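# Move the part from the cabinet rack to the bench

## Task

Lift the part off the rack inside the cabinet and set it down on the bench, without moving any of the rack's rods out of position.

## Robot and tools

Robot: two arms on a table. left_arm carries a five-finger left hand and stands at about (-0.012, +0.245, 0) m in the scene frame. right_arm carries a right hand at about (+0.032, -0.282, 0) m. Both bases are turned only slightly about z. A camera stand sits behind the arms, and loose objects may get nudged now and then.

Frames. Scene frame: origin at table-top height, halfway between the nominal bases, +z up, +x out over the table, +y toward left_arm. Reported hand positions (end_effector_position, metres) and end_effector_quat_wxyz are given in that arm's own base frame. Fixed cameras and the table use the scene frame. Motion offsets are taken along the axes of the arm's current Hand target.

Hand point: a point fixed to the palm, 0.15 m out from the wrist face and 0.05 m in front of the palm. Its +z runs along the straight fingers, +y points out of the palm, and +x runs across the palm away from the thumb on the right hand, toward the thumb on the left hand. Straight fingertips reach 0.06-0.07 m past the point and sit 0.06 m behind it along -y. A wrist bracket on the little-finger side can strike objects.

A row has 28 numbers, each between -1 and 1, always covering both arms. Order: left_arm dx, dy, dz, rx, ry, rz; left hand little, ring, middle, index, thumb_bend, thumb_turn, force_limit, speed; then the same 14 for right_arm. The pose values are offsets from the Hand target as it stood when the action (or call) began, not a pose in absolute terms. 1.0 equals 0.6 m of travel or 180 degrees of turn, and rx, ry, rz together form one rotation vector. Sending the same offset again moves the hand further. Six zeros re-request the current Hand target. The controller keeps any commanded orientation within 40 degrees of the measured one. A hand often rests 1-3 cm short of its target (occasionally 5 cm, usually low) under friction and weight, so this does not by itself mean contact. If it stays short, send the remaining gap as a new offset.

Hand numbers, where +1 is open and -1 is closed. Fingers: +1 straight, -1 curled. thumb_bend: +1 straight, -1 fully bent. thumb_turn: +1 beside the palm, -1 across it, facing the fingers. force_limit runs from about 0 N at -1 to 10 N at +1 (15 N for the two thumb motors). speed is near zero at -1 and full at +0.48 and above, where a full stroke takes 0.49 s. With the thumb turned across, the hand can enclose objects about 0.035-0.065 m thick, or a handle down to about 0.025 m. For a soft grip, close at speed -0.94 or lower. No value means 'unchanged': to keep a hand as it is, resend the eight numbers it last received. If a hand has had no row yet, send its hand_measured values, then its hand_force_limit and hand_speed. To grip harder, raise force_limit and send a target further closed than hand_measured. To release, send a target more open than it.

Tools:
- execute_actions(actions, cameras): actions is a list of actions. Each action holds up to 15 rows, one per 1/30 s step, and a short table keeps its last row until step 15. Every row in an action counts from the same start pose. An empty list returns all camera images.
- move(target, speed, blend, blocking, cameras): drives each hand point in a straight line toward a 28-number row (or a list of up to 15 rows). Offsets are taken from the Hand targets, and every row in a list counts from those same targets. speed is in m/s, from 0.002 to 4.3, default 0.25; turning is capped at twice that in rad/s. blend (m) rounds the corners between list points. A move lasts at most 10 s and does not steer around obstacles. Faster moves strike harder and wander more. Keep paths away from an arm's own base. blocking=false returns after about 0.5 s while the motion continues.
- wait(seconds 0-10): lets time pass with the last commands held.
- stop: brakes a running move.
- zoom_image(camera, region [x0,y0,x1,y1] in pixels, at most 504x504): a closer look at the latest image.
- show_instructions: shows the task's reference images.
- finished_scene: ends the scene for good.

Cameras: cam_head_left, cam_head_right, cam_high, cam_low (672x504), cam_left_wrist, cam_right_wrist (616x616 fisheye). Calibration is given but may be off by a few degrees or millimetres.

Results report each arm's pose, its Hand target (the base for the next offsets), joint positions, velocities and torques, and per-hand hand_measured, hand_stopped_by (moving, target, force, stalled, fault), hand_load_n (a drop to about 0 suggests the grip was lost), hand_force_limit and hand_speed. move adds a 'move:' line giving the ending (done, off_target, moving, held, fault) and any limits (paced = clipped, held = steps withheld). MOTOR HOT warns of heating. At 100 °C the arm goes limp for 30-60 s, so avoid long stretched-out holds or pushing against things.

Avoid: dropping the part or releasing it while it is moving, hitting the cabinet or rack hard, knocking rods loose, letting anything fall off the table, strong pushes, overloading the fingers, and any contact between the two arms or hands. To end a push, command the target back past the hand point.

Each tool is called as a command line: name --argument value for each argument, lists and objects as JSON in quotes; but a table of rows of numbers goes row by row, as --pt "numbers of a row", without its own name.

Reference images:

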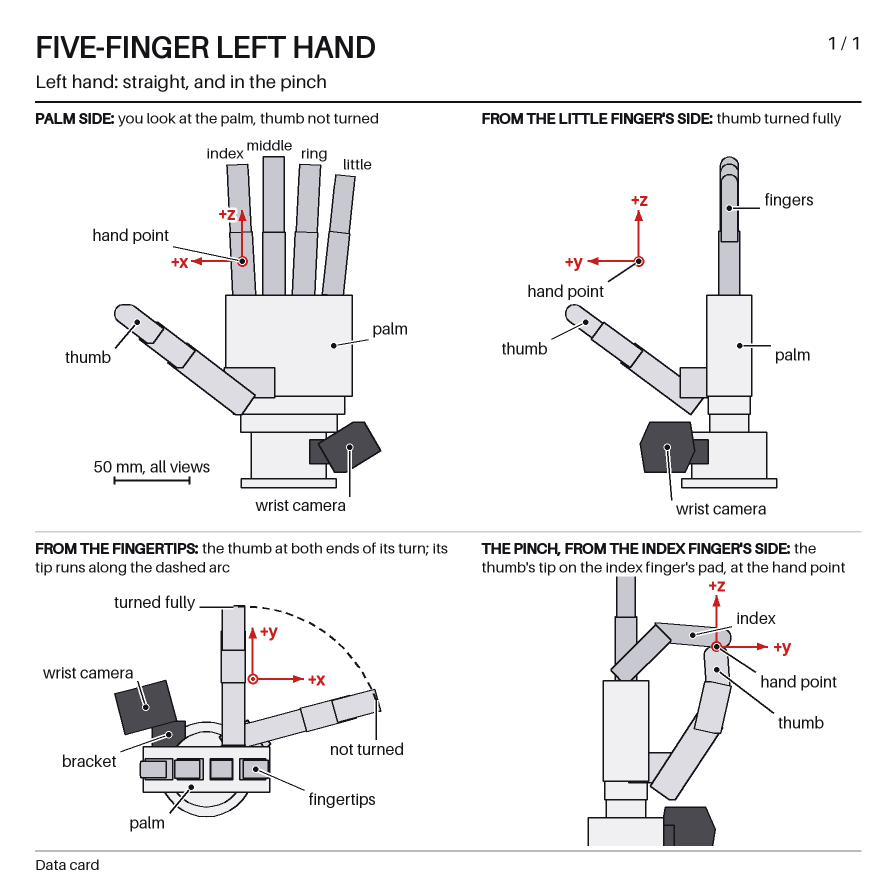

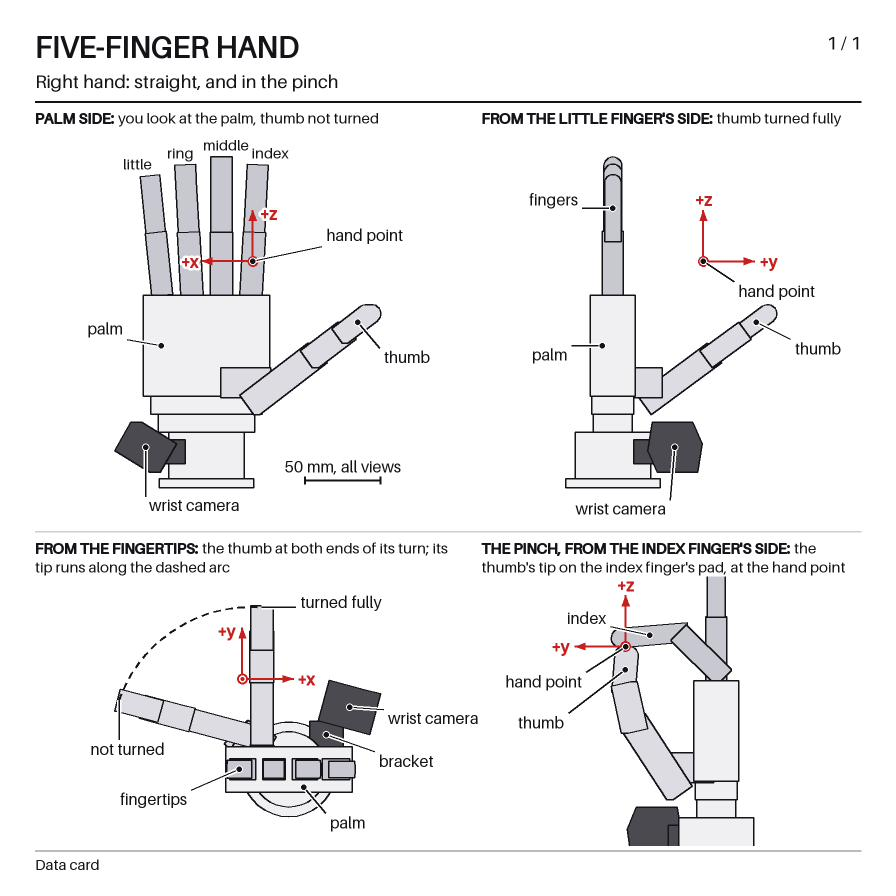

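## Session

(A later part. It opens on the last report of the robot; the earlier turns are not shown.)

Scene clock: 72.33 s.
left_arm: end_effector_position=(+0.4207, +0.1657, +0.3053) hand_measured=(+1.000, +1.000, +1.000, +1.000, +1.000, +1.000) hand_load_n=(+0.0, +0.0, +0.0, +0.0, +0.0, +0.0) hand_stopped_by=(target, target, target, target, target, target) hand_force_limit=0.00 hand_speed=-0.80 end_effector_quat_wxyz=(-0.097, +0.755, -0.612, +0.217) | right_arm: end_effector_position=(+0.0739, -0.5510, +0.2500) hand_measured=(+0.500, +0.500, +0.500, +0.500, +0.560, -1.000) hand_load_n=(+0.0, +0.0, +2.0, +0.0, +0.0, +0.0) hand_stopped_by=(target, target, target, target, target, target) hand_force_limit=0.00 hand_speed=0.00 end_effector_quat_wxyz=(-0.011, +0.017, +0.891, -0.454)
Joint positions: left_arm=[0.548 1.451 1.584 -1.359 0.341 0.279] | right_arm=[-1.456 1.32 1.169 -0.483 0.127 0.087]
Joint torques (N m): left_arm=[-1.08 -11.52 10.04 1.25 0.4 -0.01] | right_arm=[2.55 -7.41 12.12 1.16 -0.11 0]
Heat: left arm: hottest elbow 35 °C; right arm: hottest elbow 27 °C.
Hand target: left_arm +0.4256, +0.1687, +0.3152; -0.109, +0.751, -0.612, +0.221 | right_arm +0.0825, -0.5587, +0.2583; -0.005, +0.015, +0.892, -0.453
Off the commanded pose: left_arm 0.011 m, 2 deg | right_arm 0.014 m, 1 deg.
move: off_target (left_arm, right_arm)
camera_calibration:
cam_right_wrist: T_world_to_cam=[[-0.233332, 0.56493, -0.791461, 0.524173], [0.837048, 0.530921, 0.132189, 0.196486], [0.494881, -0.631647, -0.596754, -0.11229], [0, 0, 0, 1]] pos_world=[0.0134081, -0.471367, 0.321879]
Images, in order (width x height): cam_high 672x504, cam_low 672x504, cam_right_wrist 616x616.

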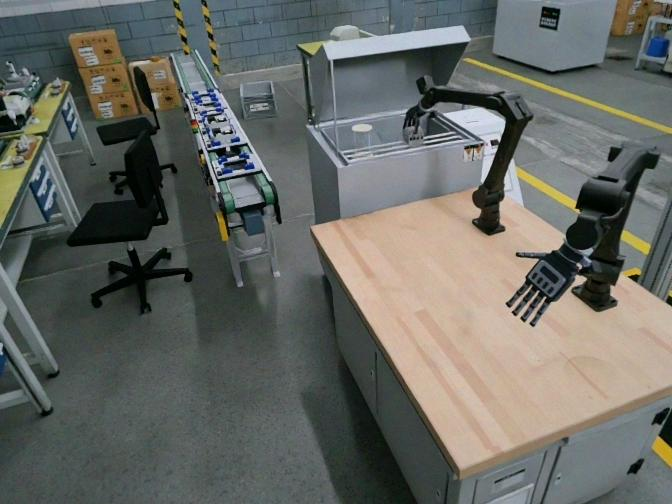

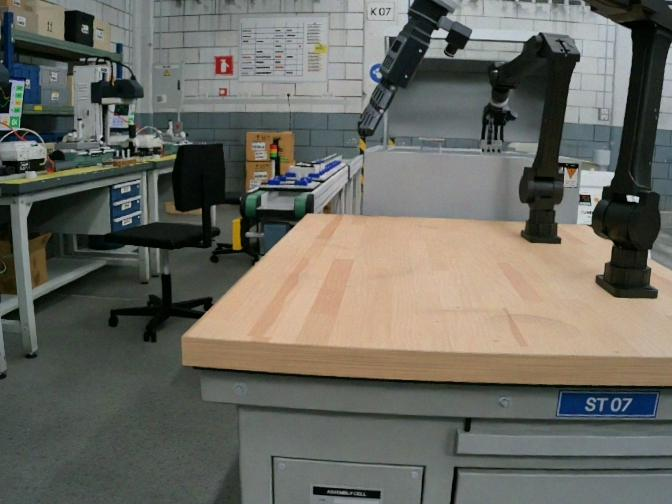

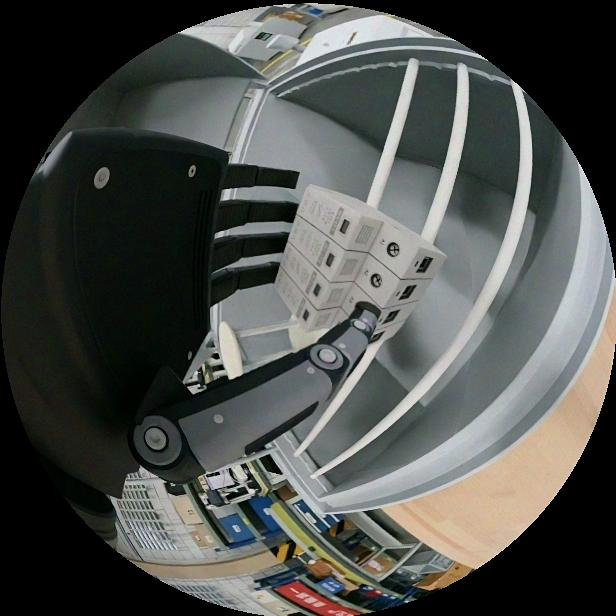

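move --target '[0,0,0,0,0,0,1,1,1,1,1,1,0,-0.8, 0,-0.0075,-0.0055,0,0,0,0.5,0.5,0.5,0.5,0.56,-1,0,0]' --cameras '["cam_high","cam_low","cam_right_wrist"]' --speed 0.05

zoom_image --camera "cam_high" --region '[390, 100, 440, 150]'

zoom_image --camera "cam_low" --region '[460, 95, 530, 165]'

Scene clock: 74.23 s.
left_arm: end_effector_position=(+0.4207, +0.1657, +0.3053) hand_measured=(+1.000, +1.000, +1.000, +1.000, +1.000, +1.000) hand_load_n=(+0.0, +0.0, +0.0, +0.0, +0.0, +0.0) hand_stopped_by=(target, target, target, target, target, target) hand_force_limit=0.00 hand_speed=-0.80 end_effector_quat_wxyz=(-0.097, +0.755, -0.612, +0.217) | right_arm: end_effector_position=(+0.0741, -0.5502, +0.2508) hand_measured=(+0.500, +0.500, +0.500, +0.500, +0.560, -1.000) hand_load_n=(-0.5, +0.0, +2.0, +0.0, +0.0, +0.0) hand_stopped_by=(target, target, target, target, target, target) hand_force_limit=0.00 hand_speed=0.00 end_effector_quat_wxyz=(-0.011, +0.016, +0.893, -0.450)
Joint positions: left_arm=[0.548 1.451 1.584 -1.359 0.341 0.279] | right_arm=[-1.456 1.322 1.178 -0.499 0.126 0.088]
Joint torques (N m): left_arm=[-0.5 -11.75 10.02 1.37 0.41 -0.02] | right_arm=[2.55 -7.77 12.55 1.25 -0.07 -0.01]
Heat: left arm: hottest elbow 36 °C; right arm: hottest elbow 27 °C.
Hand target: left_arm +0.4256, +0.1687, +0.3152; -0.109, +0.751, -0.612, +0.221 | right_arm +0.0824, -0.5587, +0.2637; -0.005, +0.015, +0.892, -0.453
Off the commanded pose: left_arm 0.011 m, 2 deg | right_arm 0.018 m, 1 deg.
move: off_target (left_arm, right_arm)
camera_calibration:
cam_right_wrist: T_world_to_cam=[[-0.23383, 0.572311, -0.785992, 0.527116], [0.836705, 0.530203, 0.137145, 0.194141], [0.495225, -0.625575, -0.602833, -0.106596], [0, 0, 0, 1]] pos_world=[0.0136053, -0.471293, 0.323424]
Images, in order (width x height): cam_high 672x504, cam_low 672x504, cam_right_wrist 616x616.

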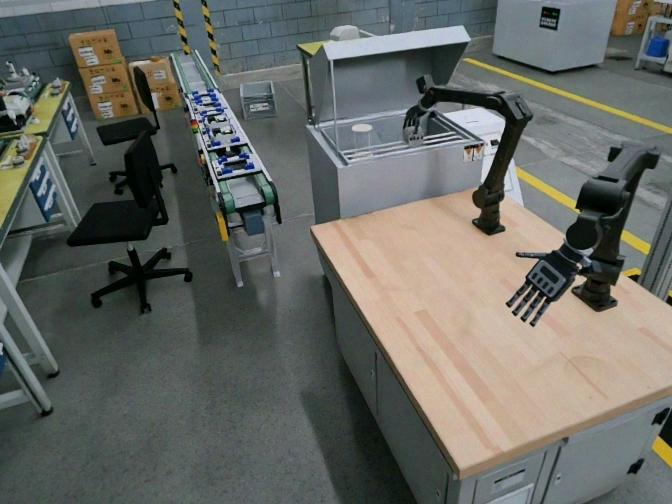

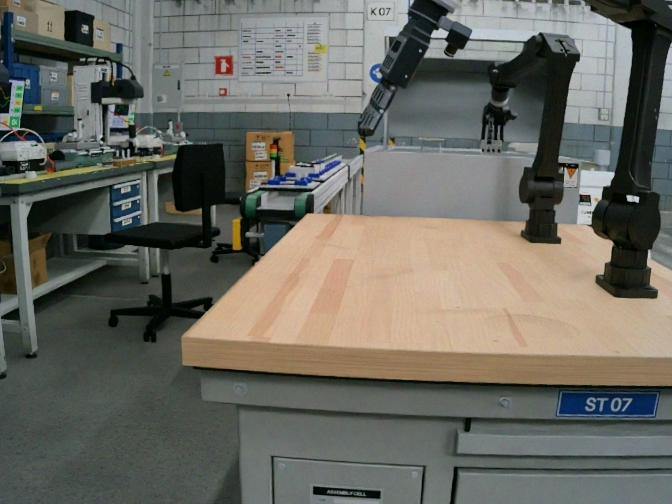

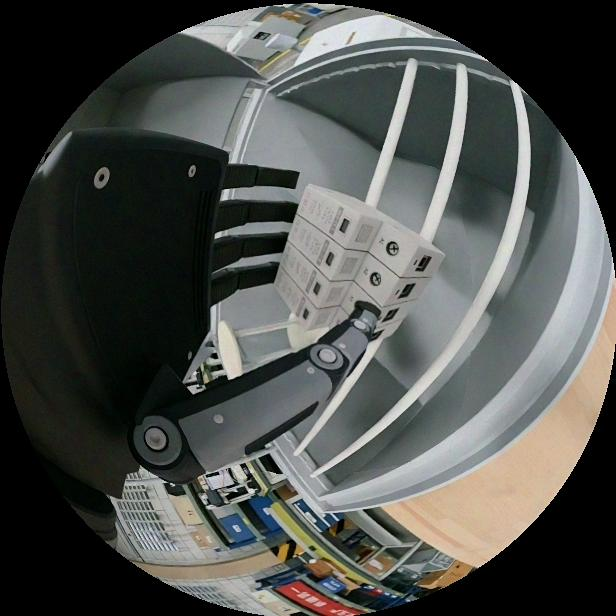

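Scaled by 10.080 from the camera's 672x504 image, which has a finer 960x720 frame.

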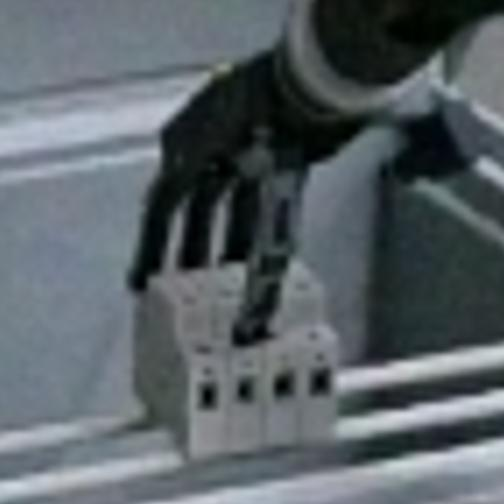

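Scaled by 7.200 from the camera's 672x504 image, which has a finer 960x720 frame.

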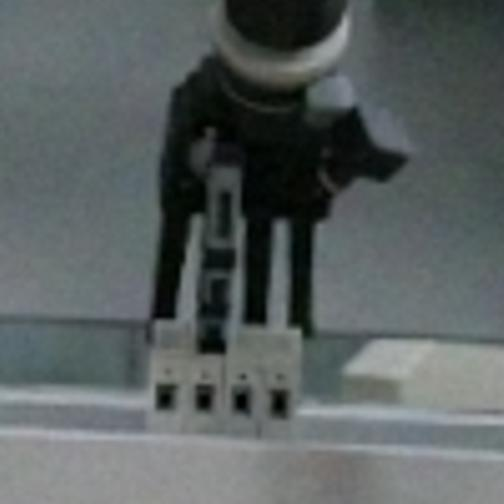

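move --target '[0,0,0,0,0,0,1,1,1,1,1,1,0,-0.8, 0,-0.0108,-0.0079,0,0,0,0.5,0.5,0.5,0.5,0.56,-1,0,0]' --cameras '["cam_high","cam_low","cam_right_wrist"]' --speed 0.05

zoom_image --camera "cam_high" --region '[390, 100, 440, 150]'

zoom_image --camera "cam_low" --region '[460, 95, 530, 165]'

zoom_image --camera "cam_right_wrist" --region '[200, 150, 460, 410]'

Scene clock: 75.77 s.
left_arm: end_effector_position=(+0.4207, +0.1657, +0.3053) hand_measured=(+1.000, +1.000, +1.000, +1.000, +1.000, +1.000) hand_load_n=(+0.0, +0.0, +0.0, +0.0, +0.0, -0.5) hand_stopped_by=(target, target, target, target, target, target) hand_force_limit=0.00 hand_speed=-0.80 end_effector_quat_wxyz=(-0.097, +0.755, -0.612, +0.217) | right_arm: end_effector_position=(+0.0740, -0.5477, +0.2522) hand_measured=(+0.500, +0.500, +0.500, +0.500, +0.560, -1.000) hand_load_n=(+0.0, +0.0, +1.0, +0.0, +0.0, +0.0) hand_stopped_by=(target, target, target, target, target, target) hand_force_limit=0.00 hand_speed=0.00 end_effector_quat_wxyz=(-0.011, +0.016, +0.896, -0.443)
Joint positions: left_arm=[0.548 1.451 1.584 -1.359 0.341 0.279] | right_arm=[-1.456 1.322 1.189 -0.526 0.125 0.088]
Joint torques (N m): left_arm=[-0.85 -11.93 10 1.32 0.41 0] | right_arm=[2.55 -8.12 13 1.37 -0.04 0]
Heat: left arm: hottest elbow 36 °C; right arm: hottest elbow 27 °C.
Hand target: left_arm +0.4256, +0.1687, +0.3152; -0.109, +0.751, -0.612, +0.221 | right_arm +0.0824, -0.5588, +0.2718; -0.005, +0.015, +0.892, -0.453
Off the commanded pose: left_arm 0.011 m, 2 deg | right_arm 0.024 m, 1 deg.
move: off_target (left_arm, right_arm)
camera_calibration:
cam_right_wrist: T_world_to_cam=[[-0.234876, 0.584335, -0.776779, 0.531077], [0.836438, 0.528606, 0.14473, 0.189919], [0.495181, -0.615734, -0.612917, -0.0961706], [0, 0, 0, 1]] pos_world=[0.0135041, -0.469935, 0.326098]
Images, in order (width x height): cam_high 672x504, cam_low 672x504, cam_right_wrist 616x616.

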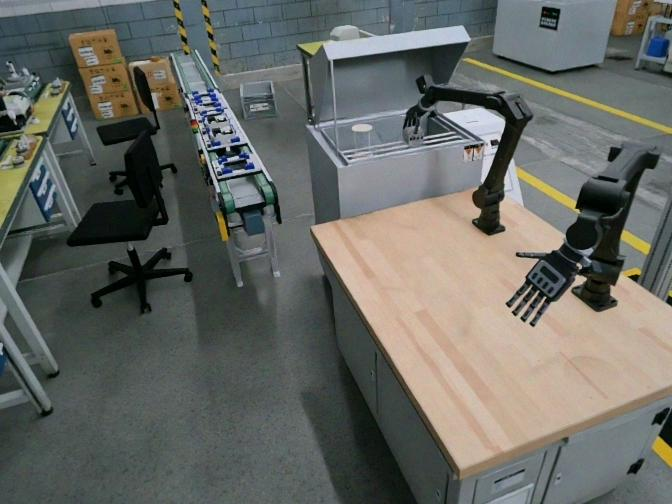

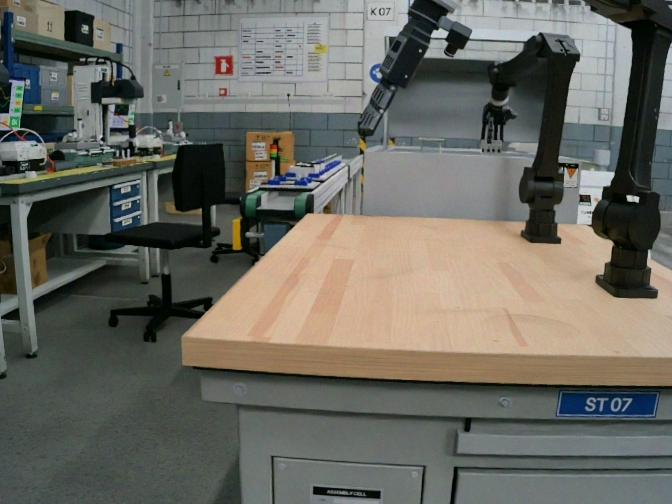

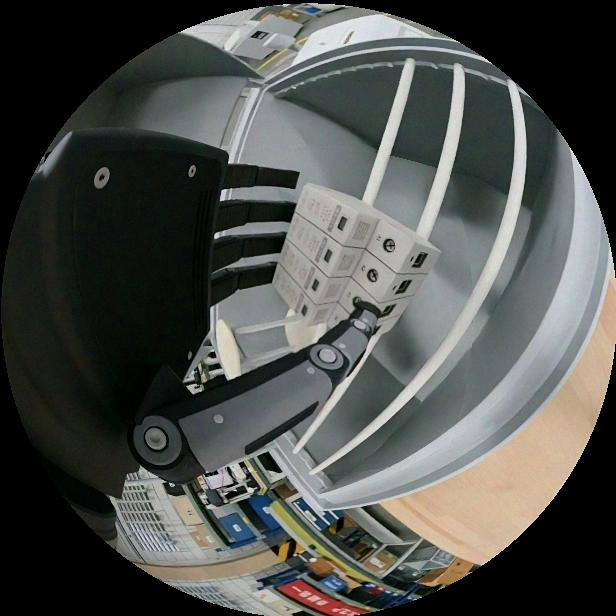

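Scaled by 10.080 from the camera's 672x504 image, which has a finer 960x720 frame.

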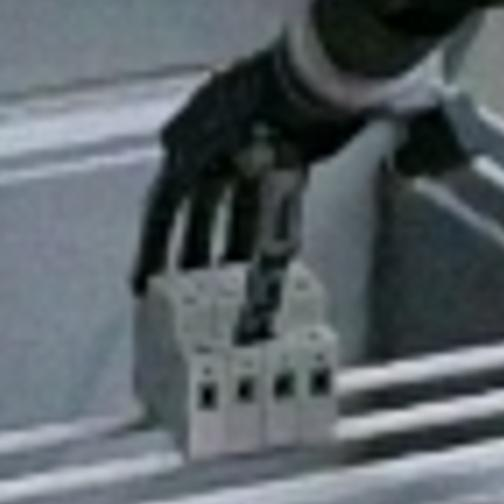

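Scaled by 7.200 from the camera's 672x504 image, which has a finer 960x720 frame.

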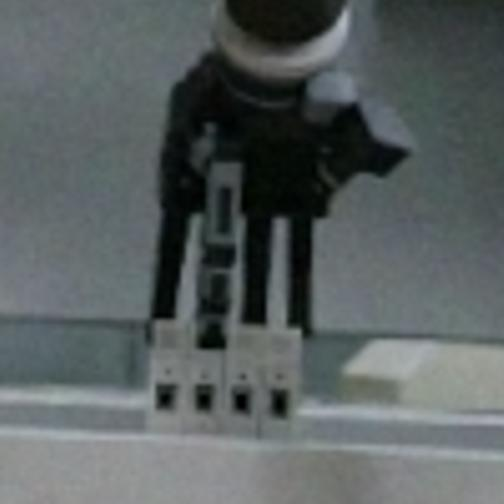

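Scaled by 1.938 from the camera's 616x616 image, which has a finer 880x880 frame.

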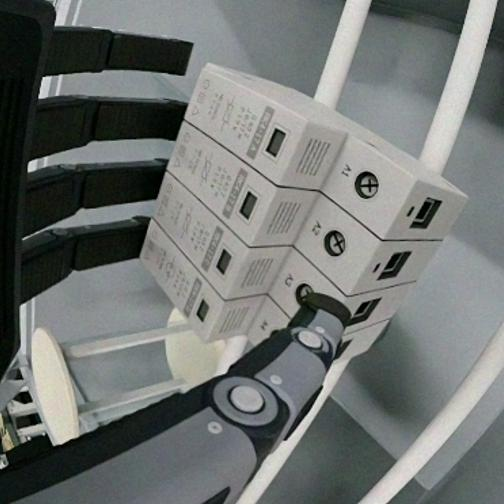

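execute_actions --actions '[[[0,0,0,0,0,0,1,1,1,1,1,1,0,-0.8, 0,0,0,0,0,0,0.5,0.1,0.1,0.1,0.3,-1,0,-0.9]],[[0,0,0,0,0,0,1,1,1,1,1,1,0,-0.8, 0,0,0,0,0,0,0.5,0.1,0.1,0.1,0.3,-1,0,-0.9]]]' --cameras '["cam_high","cam_low","cam_right_wrist"]'

zoom_image --camera "cam_right_wrist" --region '[200, 150, 460, 410]'

zoom_image --camera "cam_high" --region '[390, 100, 440, 150]'

Scene clock: 78.53 s.
left_arm: end_effector_position=(+0.4207, +0.1657, +0.3053) hand_measured=(+1.000, +1.000, +1.000, +1.000, +1.000, +1.000) hand_load_n=(+0.0, +0.0, +0.0, +0.0, +0.0, -0.5) hand_stopped_by=(target, target, target, target, target, target) hand_force_limit=0.00 hand_speed=-0.80 end_effector_quat_wxyz=(-0.097, +0.755, -0.612, +0.217) | right_arm: end_effector_position=(+0.0747, -0.5498, +0.2557) hand_measured=(+0.500, +0.204, +0.232, +0.232, +0.426, -1.000) hand_load_n=(+0.0, +7.5, +1.5, +6.0, +11.0, +1.5) hand_stopped_by=(target, force, force, force, force, target) hand_force_limit=0.00 hand_speed=-0.90 end_effector_quat_wxyz=(-0.010, +0.017, +0.895, -0.445)
Joint positions: left_arm=[0.548 1.451 1.584 -1.359 0.341 0.279] | right_arm=[-1.456 1.324 1.197 -0.526 0.124 0.091]
Joint torques (N m): left_arm=[-0.85 -11.81 10 1.31 0.4 -0.01] | right_arm=[2.49 -8.23 12.52 1.39 0 -0.02]
Heat: left arm: hottest elbow 36 °C; right arm: hottest elbow 27 °C.
Hand target: left_arm +0.4256, +0.1687, +0.3152; -0.109, +0.751, -0.612, +0.221 | right_arm +0.0824, -0.5588, +0.2719; -0.005, +0.015, +0.892, -0.453
Off the commanded pose: left_arm 0.011 m, 2 deg | right_arm 0.020 m, 1 deg.
camera_calibration:
cam_right_wrist: T_world_to_cam=[[-0.23165, 0.579794, -0.781138, 0.533624], [0.836334, 0.528832, 0.144503, 0.190247], [0.496873, -0.619819, -0.607406, -0.0994103], [0, 0, 0, 1]] pos_world=[0.0138984, -0.471617, 0.32896]
Images, in order (width x height): cam_high 672x504, cam_low 672x504, cam_right_wrist 616x616.

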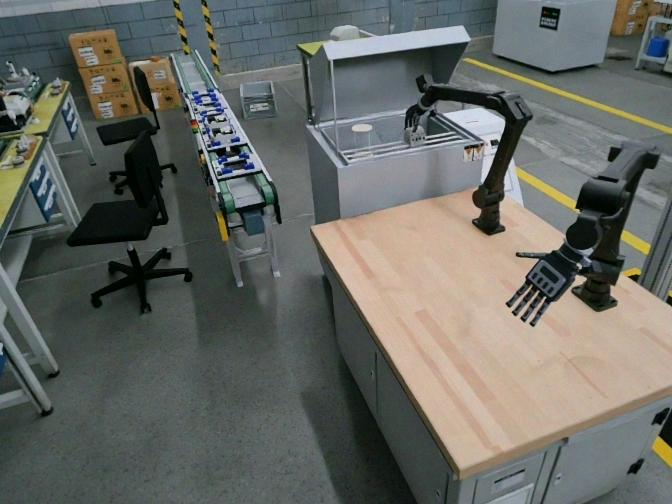

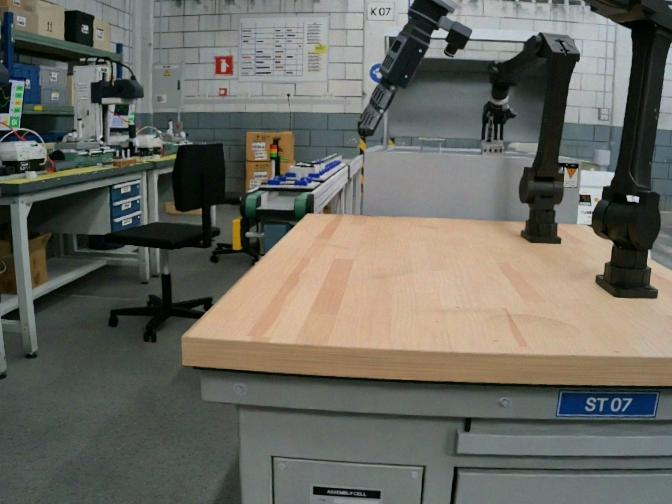

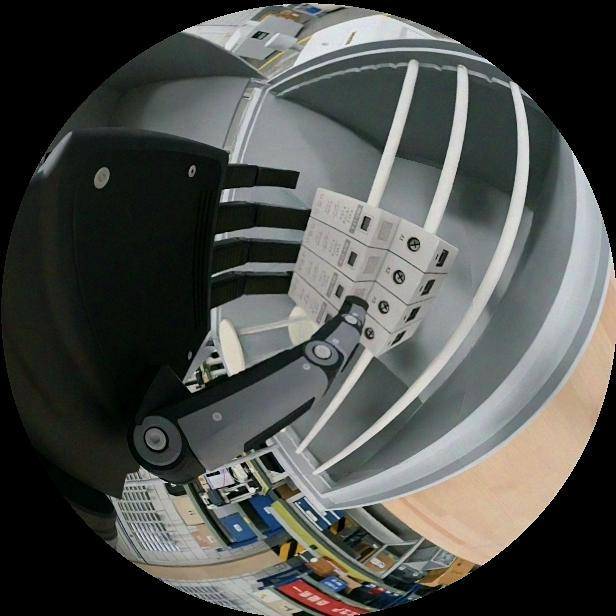

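Scaled by 1.938 from the camera's 616x616 image, which has a finer 880x880 frame.

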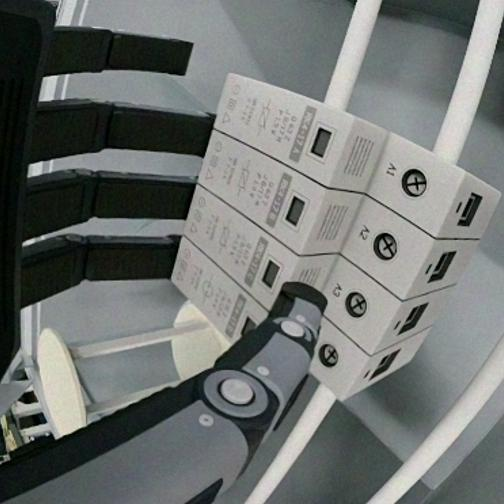

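Scaled by 10.080 from the camera's 672x504 image, which has a finer 960x720 frame.

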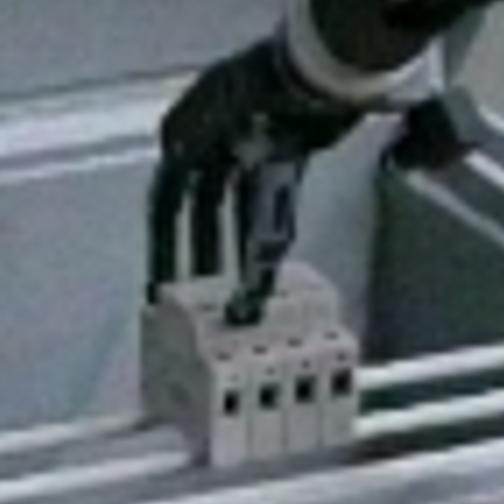

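zoom_image --camera "cam_low" --region '[465, 115, 515, 165]'

zoom_image --camera "cam_high" --region '[398, 120, 430, 152]'

zoom_image --camera "cam_right_wrist" --region '[290, 220, 410, 340]'

Scaled by 10.080 from the camera's 672x504 image, which has a finer 960x720 frame.

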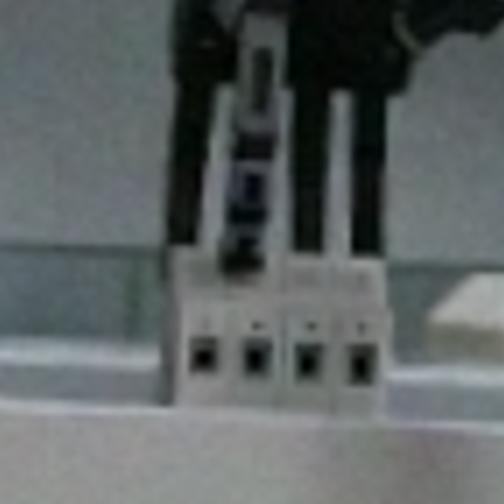

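Scaled by 15.750 from the camera's 672x504 image, which has a finer 960x720 frame.

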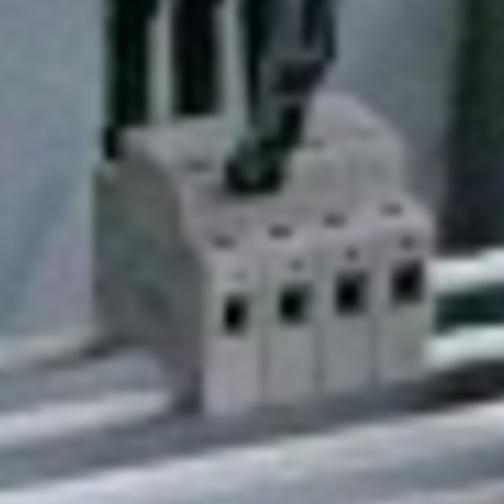

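Scaled by 4.200 from the camera's 616x616 image, which has a finer 880x880 frame.

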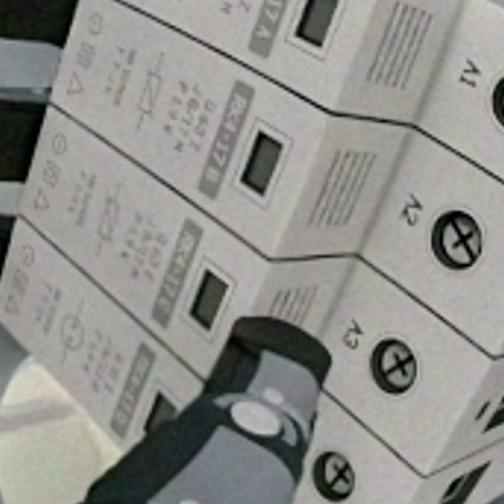

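execute_actions --actions '[[[0,0,0,0,0,0,1,1,1,1,1,1,0,-0.8, 0,0,0,0,0,0,0.5,0.42,0.42,0.42,0.58,-1,0,-0.85]],[[0,0,0,0,0,0,1,1,1,1,1,1,0,-0.8, 0,0,0,0,0,0,0.5,0.42,0.42,0.42,0.58,-1,0,-0.85]]]' --cameras '["cam_high","cam_low","cam_right_wrist"]'

zoom_image --camera "cam_right_wrist" --region '[200, 150, 460, 410]'

zoom_image --camera "cam_high" --region '[390, 100, 440, 150]'

zoom_image --camera "cam_low" --region '[460, 95, 530, 165]'

Scene clock: 83.00 s.
left_arm: end_effector_position=(+0.4207, +0.1657, +0.3053) hand_measured=(+1.000, +1.000, +1.000, +1.000, +1.000, +1.000) hand_load_n=(+0.0, +0.0, +0.0, +0.0, +0.0, +0.0) hand_stopped_by=(target, target, target, target, target, target) hand_force_limit=0.00 hand_speed=-0.80 end_effector_quat_wxyz=(-0.097, +0.755, -0.612, +0.217) | right_arm: end_effector_position=(+0.0746, -0.5491, +0.2545) hand_measured=(+0.500, +0.420, +0.420, +0.420, +0.580, -1.000) hand_load_n=(+0.5, +0.0, +0.0, +0.0, +0.0, +0.0) hand_stopped_by=(target, target, target, target, target, target) hand_force_limit=0.00 hand_speed=-0.85 end_effector_quat_wxyz=(-0.010, +0.017, +0.896, -0.443)
Joint positions: left_arm=[0.548 1.451 1.584 -1.359 0.341 0.279] | right_arm=[-1.456 1.325 1.197 -0.53 0.124 0.091]
Joint torques (N m): left_arm=[-0.85 -11.93 9.94 1.29 0.4 -0.02] | right_arm=[2.55 -8.35 12.52 1.52 0 -0.02]
Heat: left arm: hottest elbow 36 °C; right arm: hottest elbow 28 °C.
Hand target: left_arm +0.4256, +0.1687, +0.3152; -0.109, +0.751, -0.612, +0.221 | right_arm +0.0824, -0.5588, +0.2719; -0.005, +0.015, +0.891, -0.453
Off the commanded pose: left_arm 0.011 m, 2 deg | right_arm 0.021 m, 1 deg.
camera_calibration:
cam_right_wrist: T_world_to_cam=[[-0.232075, 0.583605, -0.778168, 0.53362], [0.836405, 0.528131, 0.146641, 0.18912], [0.496556, -0.616832, -0.610696, -0.0971507], [0, 0, 0, 1]] pos_world=[0.0138998, -0.471229, 0.328184]
Images, in order (width x height): cam_high 672x504, cam_low 672x504, cam_right_wrist 616x616.

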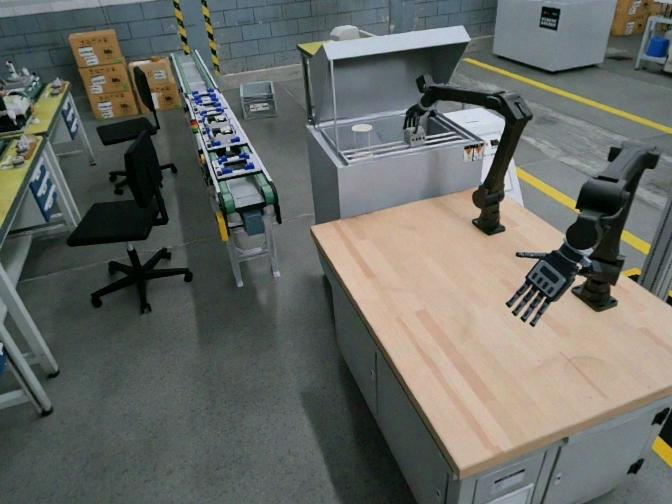

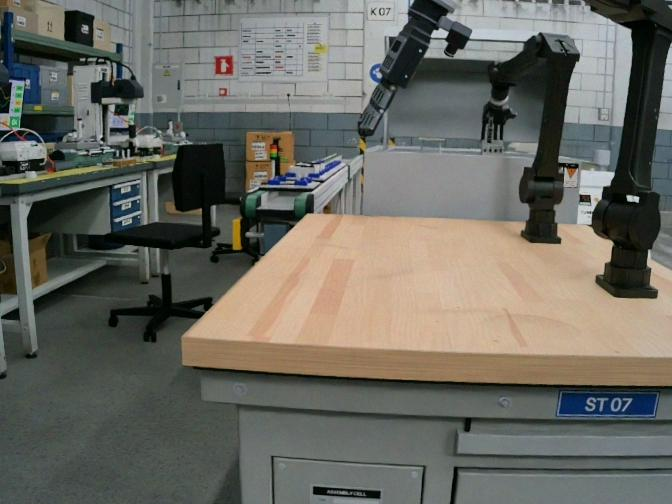

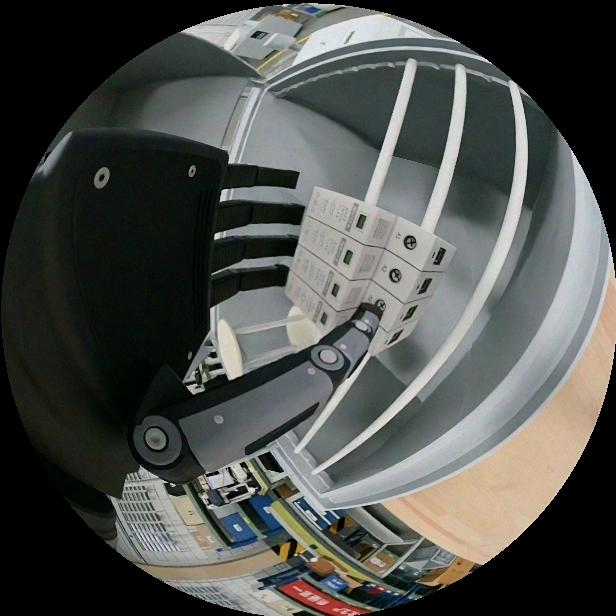

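Scaled by 1.938 from the camera's 616x616 image, which has a finer 880x880 frame.

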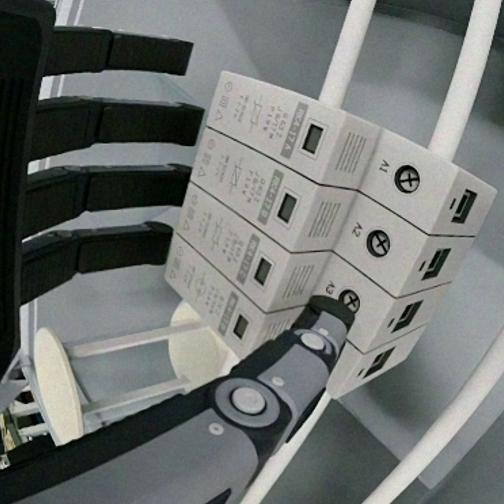

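Scaled by 10.080 from the camera's 672x504 image, which has a finer 960x720 frame.

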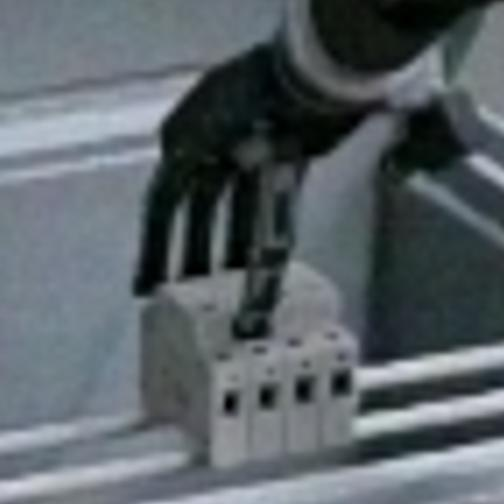

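Scaled by 7.200 from the camera's 672x504 image, which has a finer 960x720 frame.

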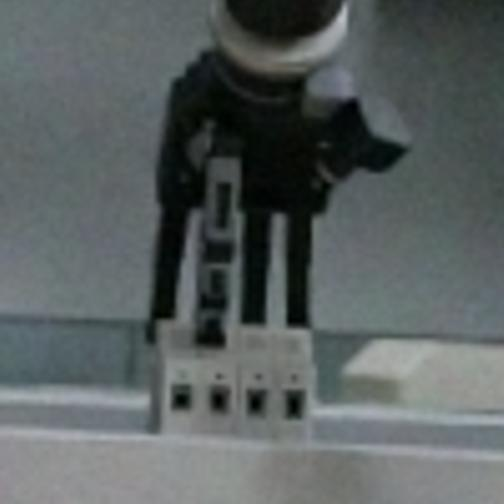

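move --target '[0,0,0,0,0,0,1,1,1,1,1,1,0,-0.8, 0.010,0.0173,0.0132,0.008,0,0,0.5,0.42,0.42,0.42,0.58,-1,0,-0.85]' --cameras '["cam_high","cam_low","cam_right_wrist"]' --speed 0.05

zoom_image --camera "cam_right_wrist" --region '[200, 150, 460, 410]'

zoom_image --camera "cam_high" --region '[390, 100, 440, 150]'

zoom_image --camera "cam_low" --region '[460, 95, 530, 165]'

Scene clock: 85.50 s.
left_arm: end_effector_position=(+0.4207, +0.1657, +0.3053) hand_measured=(+1.000, +1.000, +1.000, +1.000, +1.000, +1.000) hand_load_n=(+0.0, -0.5, +0.0, +0.0, +0.0, +0.0) hand_stopped_by=(target, target, target, target, target, target) hand_force_limit=0.00 hand_speed=-0.80 end_effector_quat_wxyz=(-0.097, +0.755, -0.612, +0.217) | right_arm: end_effector_position=(+0.0763, -0.5528, +0.2535) hand_measured=(+0.500, +0.420, +0.420, +0.420, +0.580, -1.000) hand_load_n=(+0.0, +0.0, +0.0, +0.0, +0.0, +0.0) hand_stopped_by=(target, target, target, target, target, target) hand_force_limit=0.00 hand_speed=-0.85 end_effector_quat_wxyz=(-0.006, +0.016, +0.891, -0.453)
Joint positions: left_arm=[0.548 1.451 1.584 -1.359 0.341 0.279] | right_arm=[-1.456 1.325 1.184 -0.495 0.117 0.091]
Joint torques (N m): left_arm=[-0.79 -11.52 9.98 1.28 0.4 0] | right_arm=[1.67 -9 9.37 2.95 -0.03 -0.12]
Heat: left arm: hottest elbow 36 °C; right arm: hottest elbow 29 °C.
Hand target: left_arm +0.4256, +0.1687, +0.3152; -0.109, +0.751, -0.612, +0.221 | right_arm +0.0765, -0.5588, +0.2588; -0.005, +0.015, +0.886, -0.464
Off the commanded pose: left_arm 0.011 m, 2 deg | right_arm 0.008 m, 1 deg.
move: off_target (left_arm)
camera_calibration:
cam_right_wrist: T_world_to_cam=[[-0.230091, 0.565458, -0.792033, 0.528791], [0.83272, 0.535583, 0.140459, 0.195737], [0.503623, -0.627223, -0.5941, -0.11136], [0, 0, 0, 1]] pos_world=[0.0147598, -0.47369, 0.325167]
Images, in order (width x height): cam_high 672x504, cam_low 672x504, cam_right_wrist 616x616.

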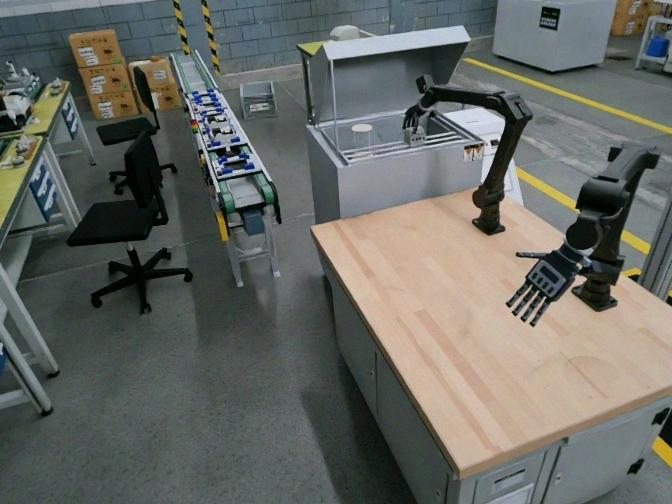

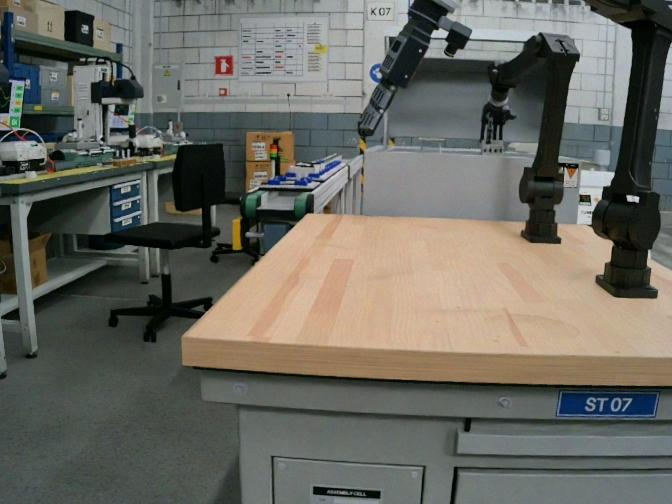

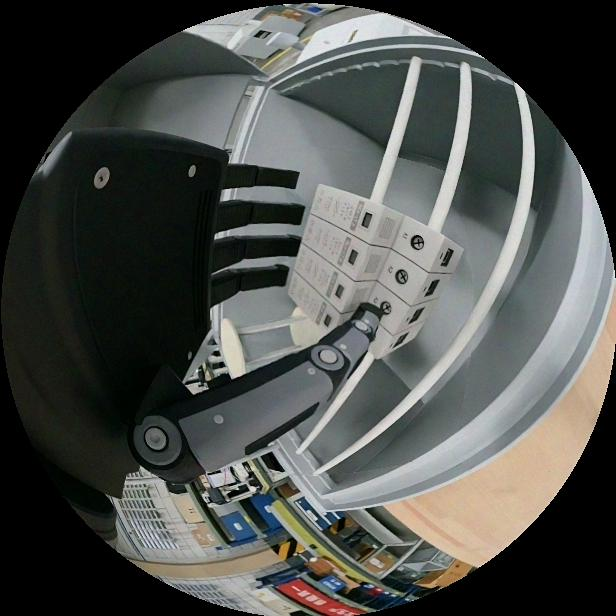

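Scaled by 1.938 from the camera's 616x616 image, which has a finer 880x880 frame.

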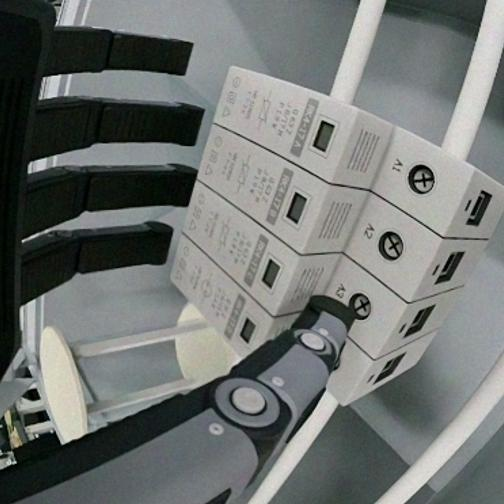

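Scaled by 10.080 from the camera's 672x504 image, which has a finer 960x720 frame.

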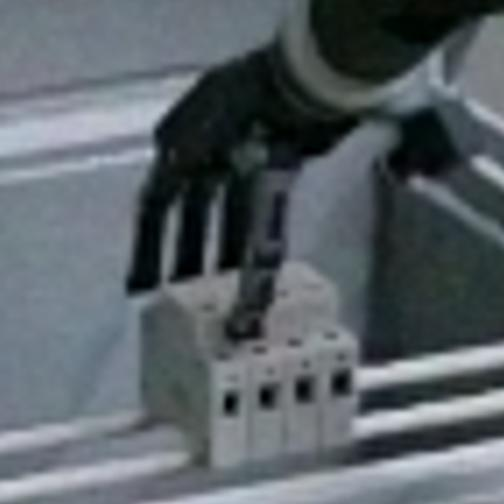

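Scaled by 7.200 from the camera's 672x504 image, which has a finer 960x720 frame.

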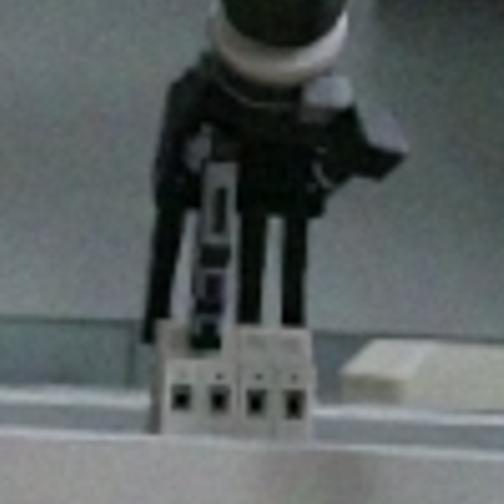

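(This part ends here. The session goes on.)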